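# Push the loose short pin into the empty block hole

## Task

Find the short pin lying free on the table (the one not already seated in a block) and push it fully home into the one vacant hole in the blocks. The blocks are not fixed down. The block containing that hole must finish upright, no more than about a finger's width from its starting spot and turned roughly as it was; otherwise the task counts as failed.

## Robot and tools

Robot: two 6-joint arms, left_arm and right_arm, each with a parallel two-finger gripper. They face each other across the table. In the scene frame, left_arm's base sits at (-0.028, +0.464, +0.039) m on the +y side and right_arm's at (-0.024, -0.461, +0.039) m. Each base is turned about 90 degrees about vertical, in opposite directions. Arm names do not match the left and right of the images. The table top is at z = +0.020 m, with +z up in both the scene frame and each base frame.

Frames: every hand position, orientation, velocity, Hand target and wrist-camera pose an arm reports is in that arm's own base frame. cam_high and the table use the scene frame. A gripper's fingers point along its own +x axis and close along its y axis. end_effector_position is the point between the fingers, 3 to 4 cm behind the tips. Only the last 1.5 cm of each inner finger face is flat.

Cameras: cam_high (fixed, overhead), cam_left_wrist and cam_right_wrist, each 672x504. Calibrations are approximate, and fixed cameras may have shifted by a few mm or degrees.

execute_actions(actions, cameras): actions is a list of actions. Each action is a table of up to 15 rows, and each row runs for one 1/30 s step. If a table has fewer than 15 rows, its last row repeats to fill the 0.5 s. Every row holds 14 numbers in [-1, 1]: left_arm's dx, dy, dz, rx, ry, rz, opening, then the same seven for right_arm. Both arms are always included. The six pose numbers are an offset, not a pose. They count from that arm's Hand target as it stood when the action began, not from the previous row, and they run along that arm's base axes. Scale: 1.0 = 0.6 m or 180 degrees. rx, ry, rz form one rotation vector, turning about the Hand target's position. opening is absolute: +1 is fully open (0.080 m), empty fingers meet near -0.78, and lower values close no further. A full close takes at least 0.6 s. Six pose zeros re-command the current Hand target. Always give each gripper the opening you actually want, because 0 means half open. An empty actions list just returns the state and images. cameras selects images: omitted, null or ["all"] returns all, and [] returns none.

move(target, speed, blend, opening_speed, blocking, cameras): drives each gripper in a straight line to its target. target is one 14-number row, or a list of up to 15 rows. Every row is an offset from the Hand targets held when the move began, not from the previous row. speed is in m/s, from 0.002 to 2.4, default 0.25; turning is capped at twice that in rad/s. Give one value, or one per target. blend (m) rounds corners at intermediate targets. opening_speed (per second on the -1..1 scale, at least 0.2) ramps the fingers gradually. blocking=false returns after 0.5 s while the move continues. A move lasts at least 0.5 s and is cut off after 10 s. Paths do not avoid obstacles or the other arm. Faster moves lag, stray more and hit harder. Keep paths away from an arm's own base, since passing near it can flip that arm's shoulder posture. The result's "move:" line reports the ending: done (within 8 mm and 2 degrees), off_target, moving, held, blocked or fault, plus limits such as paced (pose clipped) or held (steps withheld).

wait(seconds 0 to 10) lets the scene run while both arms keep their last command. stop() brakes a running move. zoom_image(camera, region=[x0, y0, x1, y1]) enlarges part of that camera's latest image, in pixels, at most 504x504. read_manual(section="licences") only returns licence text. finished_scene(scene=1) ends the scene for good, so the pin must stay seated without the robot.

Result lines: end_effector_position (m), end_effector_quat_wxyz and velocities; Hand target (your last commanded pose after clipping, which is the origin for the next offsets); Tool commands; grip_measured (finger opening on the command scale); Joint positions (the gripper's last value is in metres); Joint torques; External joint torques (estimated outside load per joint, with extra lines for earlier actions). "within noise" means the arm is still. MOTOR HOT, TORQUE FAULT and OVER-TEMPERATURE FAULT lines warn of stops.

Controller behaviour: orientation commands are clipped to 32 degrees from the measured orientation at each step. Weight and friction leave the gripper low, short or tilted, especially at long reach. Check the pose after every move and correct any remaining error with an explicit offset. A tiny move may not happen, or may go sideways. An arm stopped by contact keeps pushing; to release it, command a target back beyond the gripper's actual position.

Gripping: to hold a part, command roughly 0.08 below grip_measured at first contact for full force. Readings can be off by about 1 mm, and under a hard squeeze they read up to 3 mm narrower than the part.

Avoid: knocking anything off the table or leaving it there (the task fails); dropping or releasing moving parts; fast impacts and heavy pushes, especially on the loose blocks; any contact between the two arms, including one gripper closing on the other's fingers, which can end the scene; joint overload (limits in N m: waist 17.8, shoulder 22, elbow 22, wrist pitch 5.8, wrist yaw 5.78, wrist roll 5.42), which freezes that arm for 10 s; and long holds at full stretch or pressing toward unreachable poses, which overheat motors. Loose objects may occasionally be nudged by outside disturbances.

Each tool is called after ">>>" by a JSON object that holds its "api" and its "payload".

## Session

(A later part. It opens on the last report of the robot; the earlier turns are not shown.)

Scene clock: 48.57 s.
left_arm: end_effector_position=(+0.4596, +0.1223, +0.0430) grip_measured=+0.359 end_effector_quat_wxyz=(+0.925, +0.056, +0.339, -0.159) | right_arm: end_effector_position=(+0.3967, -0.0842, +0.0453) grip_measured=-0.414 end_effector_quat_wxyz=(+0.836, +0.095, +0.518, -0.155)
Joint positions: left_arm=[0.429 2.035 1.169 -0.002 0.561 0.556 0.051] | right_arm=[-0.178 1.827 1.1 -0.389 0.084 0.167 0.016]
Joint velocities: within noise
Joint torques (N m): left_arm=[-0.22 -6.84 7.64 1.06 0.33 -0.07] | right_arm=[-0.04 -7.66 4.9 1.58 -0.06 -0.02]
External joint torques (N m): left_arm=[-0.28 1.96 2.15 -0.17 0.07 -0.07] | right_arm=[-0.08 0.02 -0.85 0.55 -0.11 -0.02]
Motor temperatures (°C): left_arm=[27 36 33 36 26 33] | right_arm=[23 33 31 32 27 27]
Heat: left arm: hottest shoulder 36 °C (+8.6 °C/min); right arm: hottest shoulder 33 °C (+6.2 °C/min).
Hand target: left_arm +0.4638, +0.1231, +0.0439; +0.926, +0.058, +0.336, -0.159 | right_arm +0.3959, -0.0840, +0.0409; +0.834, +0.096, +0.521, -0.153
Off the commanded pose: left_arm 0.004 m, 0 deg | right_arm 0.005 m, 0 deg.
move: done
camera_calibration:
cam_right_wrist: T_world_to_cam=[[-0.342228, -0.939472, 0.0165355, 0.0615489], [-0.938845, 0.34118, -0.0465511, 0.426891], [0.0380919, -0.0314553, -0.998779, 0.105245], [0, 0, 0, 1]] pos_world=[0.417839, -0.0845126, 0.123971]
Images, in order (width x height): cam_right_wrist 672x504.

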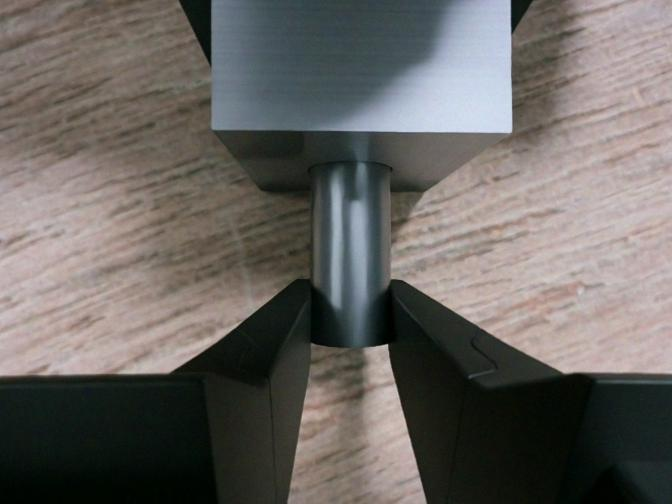

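>>> {"api": "move", "payload": {"target": [[0,0,0,0,0,0,0.30,0.0,0.0,0.0095,0,0,0,-0.5],[0,0,0,0,0,0,0.30,0.0225,-0.0084,0.0095,0,0,0,-0.5]], "speed": 0.03, "cameras": ["cam_left_wrist","cam_right_wrist"]}}

Scene clock: 49.70 s.
left_arm: end_effector_position=(+0.4596, +0.1223, +0.0430) grip_measured=+0.359 end_effector_quat_wxyz=(+0.925, +0.056, +0.339, -0.159) | right_arm: end_effector_position=(+0.4024, -0.0873, +0.0450) grip_measured=-0.414 end_effector_quat_wxyz=(+0.830, +0.094, +0.528, -0.155)
Joint positions: left_arm=[0.429 2.035 1.169 -0.002 0.561 0.556 0.051] | right_arm=[-0.183 1.86 1.151 -0.43 0.083 0.161 0.016]
Joint velocities: within noise
Joint torques (N m): left_arm=[-0.26 -6.81 7.62 1.07 0.33 -0.07] | right_arm=[-0.19 -7.36 7.32 1.8 -0.11 -0.06]
External joint torques (N m): left_arm=[-0.16 1.92 2.21 -0.15 0.05 -0.07] | right_arm=[-0.26 0.64 1.49 0.77 -0.15 -0.06]
Motor temperatures (°C): left_arm=[27 36 33 36 26 33] | right_arm=[23 33 31 32 27 27]
Heat: left arm: hottest shoulder 36 °C (+8.5 °C/min); right arm: hottest shoulder 33 °C (+6.0 °C/min).
Hand target: left_arm +0.4638, +0.1231, +0.0439; +0.926, +0.058, +0.336, -0.159 | right_arm +0.4095, -0.0891, +0.0466; +0.834, +0.096, +0.521, -0.153
Off the commanded pose: left_arm 0.004 m, 0 deg | right_arm 0.007 m, 1 deg.
move: done
camera_calibration:
cam_left_wrist: T_world_to_cam=[[-0.343909, -0.938975, -0.00727172, 0.280617], [-0.802263, 0.297844, -0.517362, 0.385497], [0.487956, -0.172092, -0.855736, -0.08921], [0, 0, 0, 1]] pos_world=[0.449307, 0.133322, 0.125142]
cam_right_wrist: T_world_to_cam=[[-0.341417, -0.93967, 0.0213085, 0.0601698], [-0.939781, 0.340905, -0.0243938, 0.432617], [0.0156579, -0.0283538, -0.999475, 0.113953], [0, 0, 0, 1]] pos_world=[0.425325, -0.0877105, 0.123164]
Images, in order (width x height): cam_left_wrist 672x504, cam_right_wrist 672x504.

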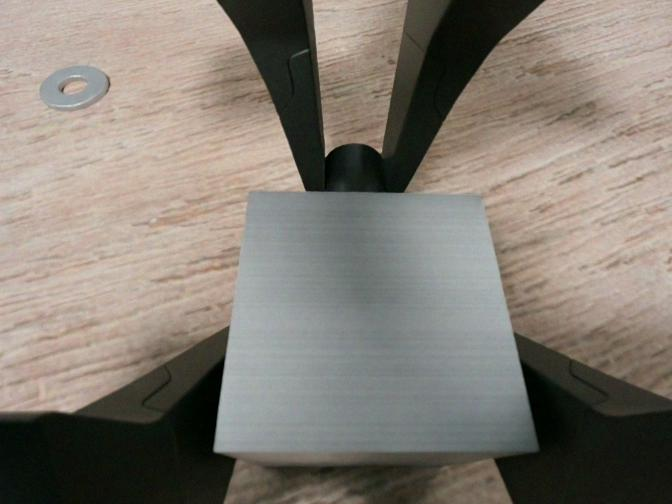

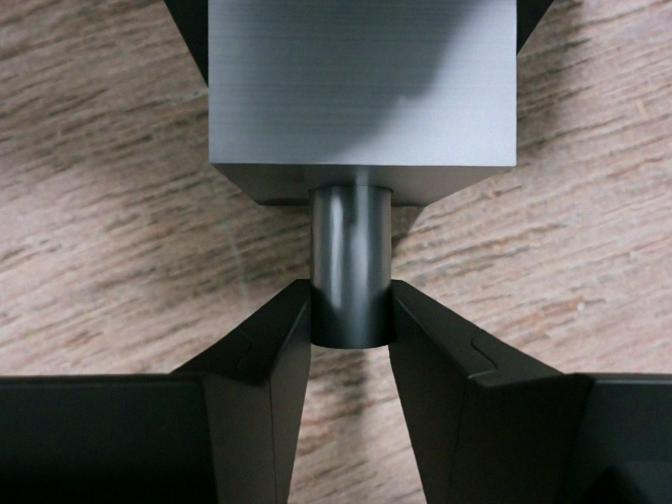

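>>> {"api": "move", "payload": {"target": [0,0,0,0,0,0,0.30,0.0125,-0.0047,0.001,0,0,0,-0.5], "speed": 0.03, "cameras": ["cam_left_wrist","cam_right_wrist"]}}

Scene clock: 50.53 s.
left_arm: end_effector_position=(+0.4594, +0.1221, +0.0428) grip_measured=+0.359 end_effector_quat_wxyz=(+0.925, +0.057, +0.340, -0.160) | right_arm: end_effector_position=(+0.4038, -0.0880, +0.0445) grip_measured=-0.414 end_effector_quat_wxyz=(+0.825, +0.094, +0.536, -0.154)
Joint positions: left_arm=[0.429 2.035 1.169 -0.004 0.561 0.559 0.051] | right_arm=[-0.185 1.876 1.178 -0.459 0.082 0.159 0.016]
Joint velocities: within noise
Joint torques (N m): left_arm=[-0.24 -6.8 7.6 1.17 0.33 -0.14] | right_arm=[-0.36 -6.41 8.44 3.06 -0.11 -0.07]
External joint torques (N m): left_arm=[-0.27 1.93 2.19 -0.05 0.06 -0.14] | right_arm=[-0.42 1.56 2.74 2.1 -0.15 -0.07]
Motor temperatures (°C): left_arm=[27 36 33 36 26 33] | right_arm=[23 33 31 32 27 27]
Heat: left arm: hottest shoulder 36 °C (+8.3 °C/min); right arm: hottest shoulder 33 °C (+5.9 °C/min).
Hand target: left_arm +0.4638, +0.1232, +0.0439; +0.926, +0.058, +0.336, -0.159 | right_arm +0.4170, -0.0918, +0.0472; +0.834, +0.096, +0.521, -0.153
Off the commanded pose: left_arm 0.005 m, 0 deg | right_arm 0.014 m, 2 deg.
move: off_target (right_arm)
camera_calibration:
cam_left_wrist: T_world_to_cam=[[-0.345549, -0.938367, -0.00796077, 0.281102], [-0.802277, 0.299814, -0.516201, 0.38489], [0.486773, -0.171986, -0.85643, -0.0887133], [0, 0, 0, 1]] pos_world=[0.449106, 0.133123, 0.124942]
cam_right_wrist: T_world_to_cam=[[-0.339673, -0.940225, 0.0244624, 0.0590219], [-0.940539, 0.339636, -0.00577373, 0.43349], [-0.00287969, -0.024969, -0.999684, 0.121239], [0, 0, 0, 1]] pos_world=[0.428111, -0.0887078, 0.12226]
Images, in order (width x height): cam_left_wrist 672x504, cam_right_wrist 672x504.

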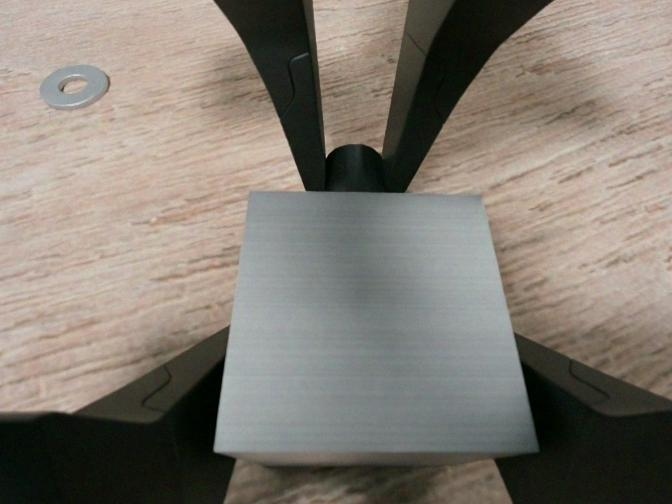

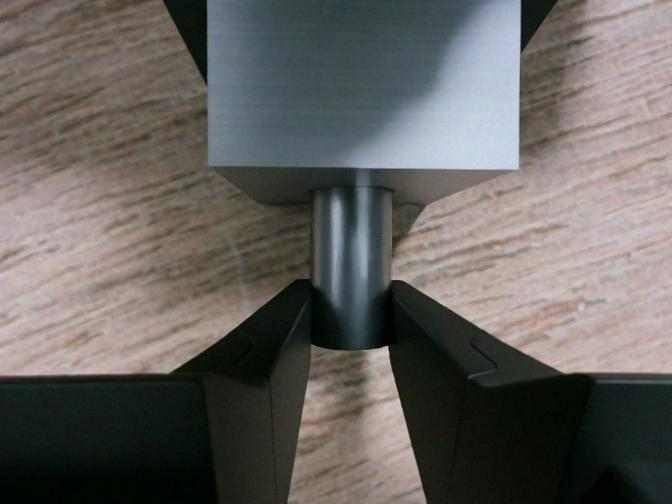

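>>> {"api": "move", "payload": {"target": [[0,0,0,0,0,0,0.30,-0.006,0.0022,0.003,-0.0019,-0.0052,0,-0.5],[0,0,0,0,0,0,0.30,0.0,0.0,0.004,-0.0019,-0.0052,0.004,-0.5],[0,0,0,0,0,0,0.30,0.0,0.0,-0.003,0.001,0.0026,-0.004,-0.5],[0,0,0,0,0,0,0.30,0.002,-0.0008,0.003,-0.0019,-0.0052,0,-0.5]], "speed": 0.02, "cameras": ["cam_left_wrist","cam_right_wrist"]}}

>>> {"api": "zoom_image", "payload": {"camera": "cam_right_wrist", "region": [240, 150, 450, 360]}}

Scene clock: 53.53 s.
left_arm: end_effector_position=(+0.4588, +0.1219, +0.0425) grip_measured=+0.359 end_effector_quat_wxyz=(+0.925, +0.057, +0.340, -0.162) | right_arm: end_effector_position=(+0.4052, -0.0882, +0.0444) grip_measured=-0.414 end_effector_quat_wxyz=(+0.825, +0.095, +0.535, -0.153)
Joint positions: left_arm=[0.43 2.035 1.169 -0.008 0.564 0.562 0.051] | right_arm=[-0.186 1.881 1.184 -0.46 0.079 0.158 0.016]
Joint velocities: within noise
Joint torques (N m): left_arm=[-0.35 -6.8 7.61 1.39 0.2 -0.25] | right_arm=[-0.27 -7.95 6.89 4.44 0.03 -0.09]
External joint torques (N m): left_arm=[-0.42 1.99 2.16 0.17 -0.07 -0.25] | right_arm=[-0.38 0.13 1.12 3.46 -0.01 -0.09]
Motor temperatures (°C): left_arm=[27 37 33 36 26 33] | right_arm=[23 33 31 34 27 27]
Heat: left arm: hottest shoulder 37 °C (+9.0 °C/min); right arm: hottest wrist pitch 34 °C (+5.6 °C/min).
Hand target: left_arm +0.4639, +0.1231, +0.0439; +0.926, +0.058, +0.336, -0.159 | right_arm +0.4181, -0.0923, +0.0488; +0.838, +0.094, +0.514, -0.154
Off the commanded pose: left_arm 0.005 m, 1 deg | right_arm 0.014 m, 3 deg.
move: off_target (right_arm)
camera_calibration:
cam_left_wrist: T_world_to_cam=[[-0.348519, -0.937281, -0.00622977, 0.281838], [-0.802008, 0.301646, -0.515551, 0.384051], [0.485096, -0.174683, -0.856836, -0.0875462], [0, 0, 0, 1]] pos_world=[0.448706, 0.133021, 0.124741]
cam_right_wrist: T_world_to_cam=[[-0.339264, -0.940421, 0.0225434, 0.0592601], [-0.940689, 0.339221, -0.0058068, 0.434939], [-0.00218636, -0.0231764, -0.999729, 0.121005], [0, 0, 0, 1]] pos_world=[0.429511, -0.0890064, 0.122162]
Images, in order (width x height): cam_left_wrist 672x504, cam_right_wrist 672x504.

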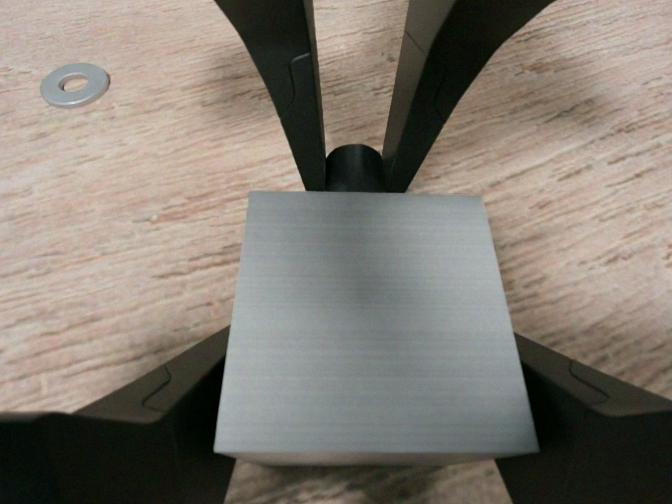

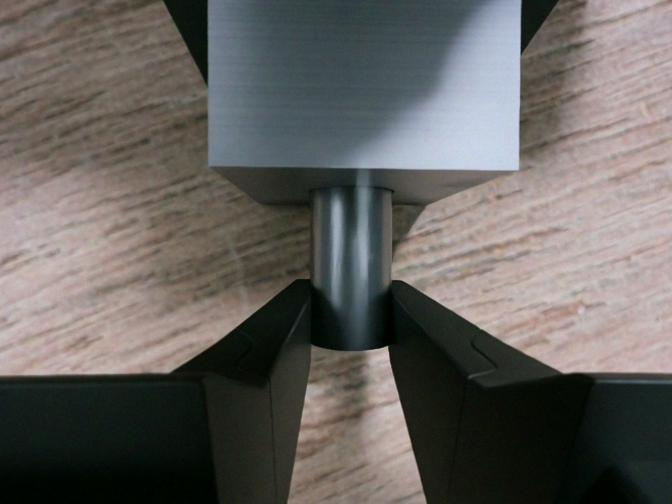

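Scaled by 2.400 from the camera's 672x504 image, which has a finer 960x720 frame.

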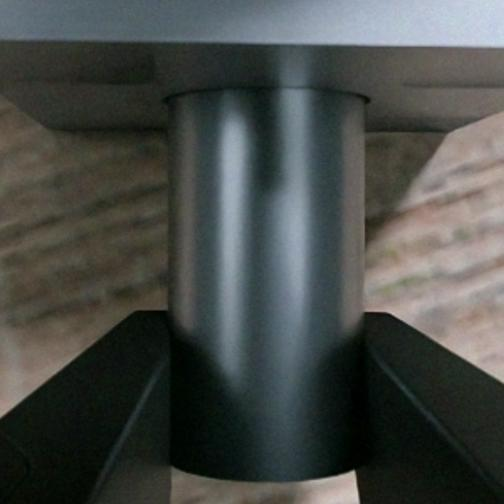

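>>> {"api": "move", "payload": {"target": [0,0,0,0,0,0,0.30,-0.0125,0.0043,-0.0015,0,0,0,-0.5], "speed": 0.03, "cameras": ["cam_left_wrist","cam_right_wrist"]}}

Scene clock: 55.47 s.
left_arm: end_effector_position=(+0.4588, +0.1219, +0.0425) grip_measured=+0.359 end_effector_quat_wxyz=(+0.925, +0.057, +0.340, -0.162) | right_arm: end_effector_position=(+0.4042, -0.0880, +0.0440) grip_measured=-0.414 end_effector_quat_wxyz=(+0.830, +0.094, +0.528, -0.153)
Joint positions: left_arm=[0.43 2.035 1.169 -0.008 0.564 0.562 0.051] | right_arm=[-0.186 1.868 1.158 -0.428 0.079 0.158 0.016]
Joint velocities: within noise
Joint torques (N m): left_arm=[-0.35 -6.81 7.6 1.39 0.19 -0.26] | right_arm=[-0.04 -9.21 5.85 3.13 0.07 0.01]
External joint torques (N m): left_arm=[-0.36 1.93 2.19 0.18 -0.08 -0.27] | right_arm=[-0.05 -1.11 -0.04 2.09 0.02 0.01]
Motor temperatures (°C): left_arm=[27 37 33 36 26 33] | right_arm=[23 33 31 35 27 27]
Heat: left arm: hottest shoulder 37 °C (+8.7 °C/min); right arm: hottest wrist pitch 35 °C (+6.5 °C/min).
Hand target: left_arm +0.4639, +0.1231, +0.0439; +0.926, +0.058, +0.336, -0.159 | right_arm +0.4107, -0.0898, +0.0480; +0.838, +0.094, +0.514, -0.154
Off the commanded pose: left_arm 0.005 m, 1 deg | right_arm 0.008 m, 2 deg.
move: done
camera_calibration:
cam_left_wrist: T_world_to_cam=[[-0.348519, -0.937281, -0.00622977, 0.281838], [-0.802008, 0.301646, -0.515551, 0.384051], [0.485096, -0.174683, -0.856836, -0.0875462], [0, 0, 0, 1]] pos_world=[0.448706, 0.133021, 0.124741]
cam_right_wrist: T_world_to_cam=[[-0.33957, -0.940379, 0.0194947, 0.0593288], [-0.940441, 0.339088, -0.0242846, 0.434699], [0.0162263, -0.0265799, -0.999515, 0.112921], [0, 0, 0, 1]] pos_world=[0.427123, -0.0886086, 0.122266]
Images, in order (width x height): cam_left_wrist 672x504, cam_right_wrist 672x504.

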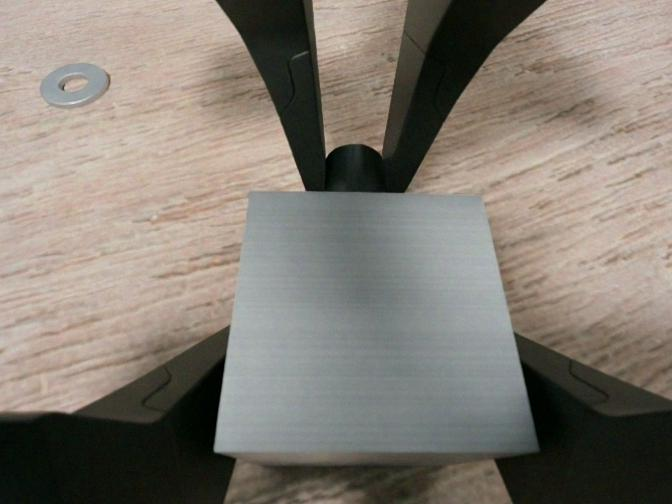

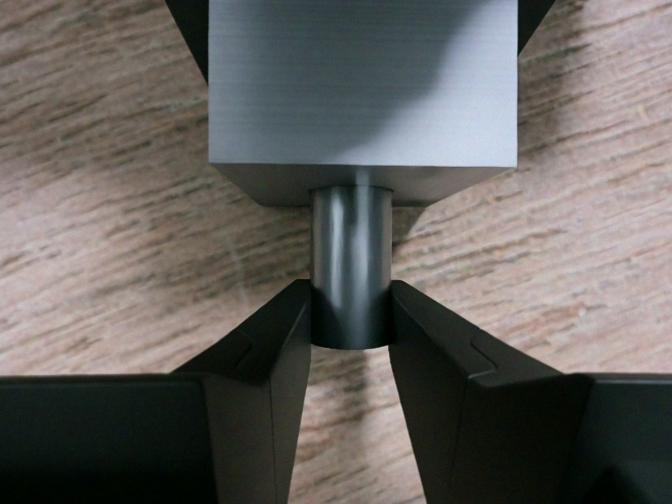

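>>> {"api": "move", "payload": {"target": [[0,0,0,0,0,0,0.30,0,0,0,0,0,0,0.0],[0,0,0,0,0,0,0.30,-0.079,0.03,0.18,0,0,0,0.0]], "speed": 0.12, "opening_speed": 0.6, "cameras": ["cam_left_wrist","cam_right_wrist"]}}

Scene clock: 58.30 s.
left_arm: end_effector_position=(+0.4592, +0.1223, +0.0428) grip_measured=+0.359 end_effector_quat_wxyz=(+0.925, +0.057, +0.340, -0.160) | right_arm: end_effector_position=(+0.3617, -0.0719, +0.1492) grip_measured=-0.002 end_effector_quat_wxyz=(+0.834, +0.094, +0.522, -0.153)
Joint positions: left_arm=[0.43 2.035 1.169 -0.005 0.563 0.559 0.051] | right_arm=[-0.16 1.585 1.259 -0.801 0.09 0.181 0.035]
Joint velocities: within noise
Joint torques (N m): left_arm=[-0.32 -6.82 7.63 1.22 0.26 -0.16] | right_arm=[0.24 -8.65 6.96 1.07 0.16 0.14]
External joint torques (N m): left_arm=[-0.4 1.97 2.15 -0.02 0 -0.16] | right_arm=[0.21 -2.25 0.65 0.04 0.11 0.14]
Motor temperatures (°C): left_arm=[27 37 33 37 26 33] | right_arm=[23 34 32 35 27 27]
Heat: left arm: hottest shoulder 37 °C (+8.2 °C/min); right arm: hottest wrist pitch 35 °C (+6.2 °C/min).
Hand target: left_arm +0.4639, +0.1231, +0.0439; +0.926, +0.058, +0.336, -0.159 | right_arm +0.3633, -0.0718, +0.1560; +0.838, +0.094, +0.514, -0.154
Off the commanded pose: left_arm 0.005 m, 0 deg | right_arm 0.007 m, 1 deg.
move: done
camera_calibration:
cam_left_wrist: T_world_to_cam=[[-0.346044, -0.938191, -0.00711487, 0.281347], [-0.801997, 0.299728, -0.516685, 0.384749], [0.486882, -0.17309, -0.856146, -0.0884828], [0, 0, 0, 1]] pos_world=[0.449007, 0.133322, 0.125042]
cam_right_wrist: T_world_to_cam=[[-0.338981, -0.94064, 0.0169837, 0.0581255], [-0.940355, 0.338216, -0.0366425, 0.393453], [0.0287232, -0.0283918, -0.999184, 0.214415], [0, 0, 0, 1]] pos_world=[0.38353, -0.0723094, 0.22767]
Images, in order (width x height): cam_left_wrist 672x504, cam_right_wrist 672x504.

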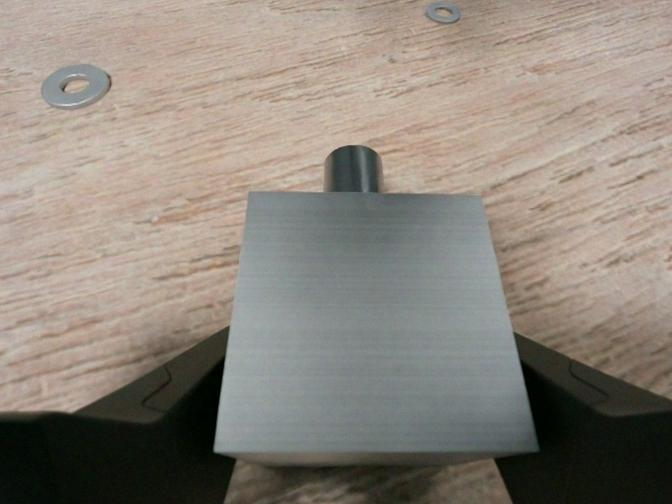

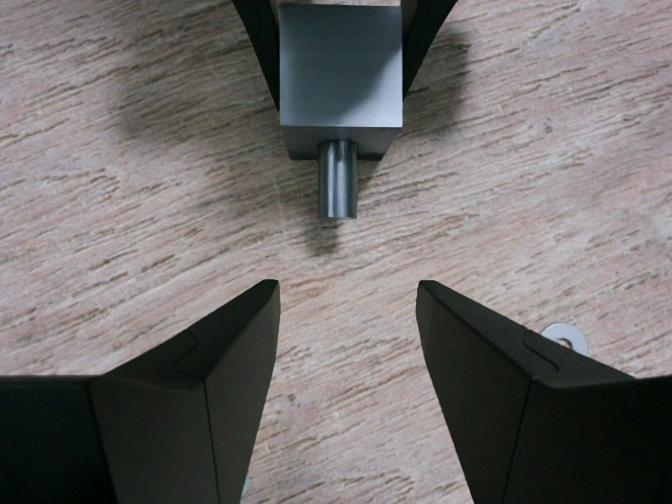

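>>> {"api": "move", "payload": {"target": [[0,0,0,0,0,0,0.9,0,0,0,0,0,0,0.0],[-0.143,0.05,0.13,0,0,0,0.9,-0.02,0,0.02,0,0,0,0.0]], "speed": 0.12, "opening_speed": 0.6}}

>>> {"api": "zoom_image", "payload": {"camera": "cam_right_wrist", "region": [230, 0, 450, 240]}}

>>> {"api": "zoom_image", "payload": {"camera": "cam_high", "region": [290, 170, 400, 360]}}

Scene clock: 61.37 s.
left_arm: end_effector_position=(+0.3800, +0.1541, +0.1185) grip_measured=+0.897 end_effector_quat_wxyz=(+0.925, +0.055, +0.340, -0.159) | right_arm: end_effector_position=(+0.3501, -0.0706, +0.1598) grip_measured=-0.002 end_effector_quat_wxyz=(+0.832, +0.094, +0.524, -0.153)
Joint positions: left_arm=[0.616 1.725 1.11 -0.361 0.674 0.737 0.075] | right_arm=[-0.161 1.542 1.259 -0.849 0.09 0.18 0.035]
Joint velocities: within noise
Joint torques (N m): left_arm=[0.13 -7.54 5.4 0.79 0.61 0.09] | right_arm=[-0.11 -8.69 7.07 1.09 0.07 -0.03]
External joint torques (N m): left_arm=[0.1 -0.48 -0.51 -0.3 0.27 0.09] | right_arm=[-0.08 -2.59 0.71 0.05 0.01 -0.03]
Motor temperatures (°C): left_arm=[27 37 33 37 26 32] | right_arm=[23 34 32 35 27 27]
Heat: left arm: hottest shoulder 37 °C (+7.1 °C/min); right arm: hottest wrist pitch 35 °C (+6.1 °C/min).
Hand target: left_arm +0.3781, +0.1531, +0.1218; +0.926, +0.058, +0.337, -0.159 | right_arm +0.3513, -0.0718, +0.1680; +0.838, +0.095, +0.514, -0.154
Off the commanded pose: left_arm 0.004 m, 1 deg | right_arm 0.008 m, 1 deg.
move: done
camera_calibration:
cam_left_wrist: T_world_to_cam=[[-0.342427, -0.939528, -0.00558352, 0.282981], [-0.80381, 0.296028, -0.516001, 0.351924], [0.48645, -0.172204, -0.85657, 0.0205093], [0, 0, 0, 1]] pos_world=[0.369803, 0.165221, 0.200741]
cam_right_wrist: T_world_to_cam=[[-0.339377, -0.940474, 0.0182295, 0.0552014], [-0.940333, 0.338696, -0.0325376, 0.381818], [0.0244265, -0.0281843, -0.999304, 0.226909], [0, 0, 0, 1]] pos_world=[0.372228, -0.0710094, 0.238168]

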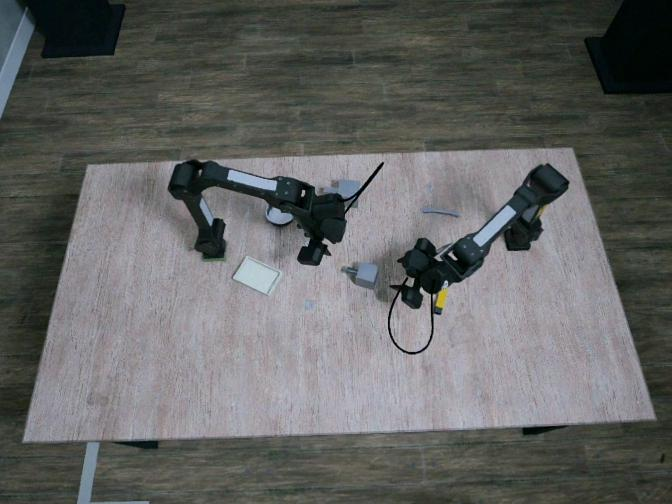

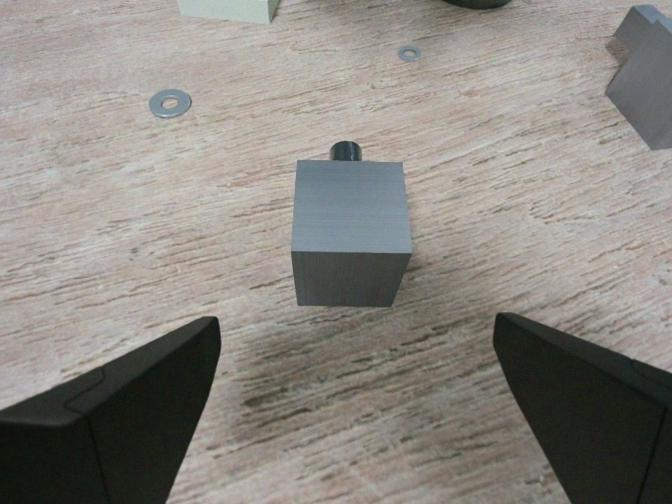

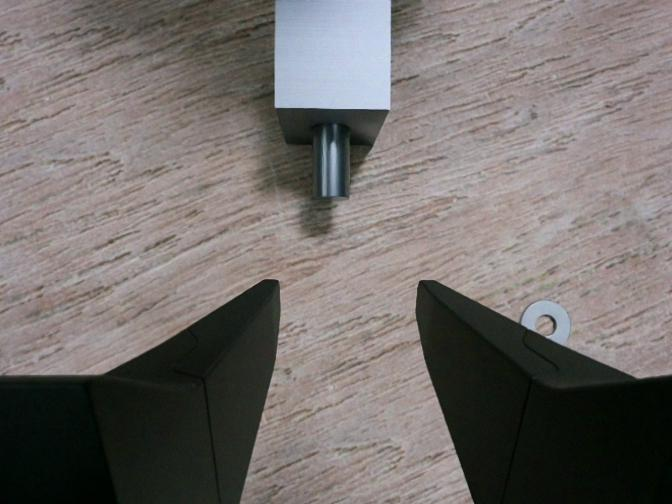

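Scaled by 2.100 from the camera's 672x504 image, which has a finer 960x720 frame.

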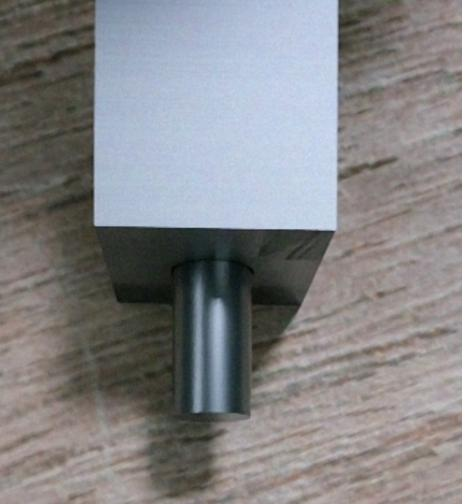

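Scaled by 2.653 from the camera's 672x504 image, which has a finer 960x720 frame.

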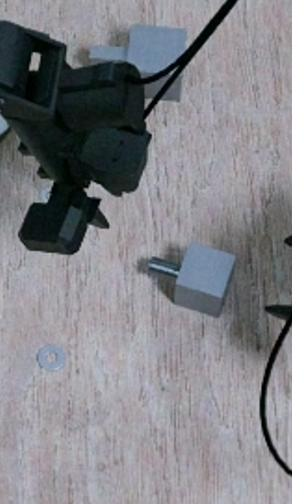

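>>> {"api": "finished_scene", "payload": {}}

The scene is finished: the task was done.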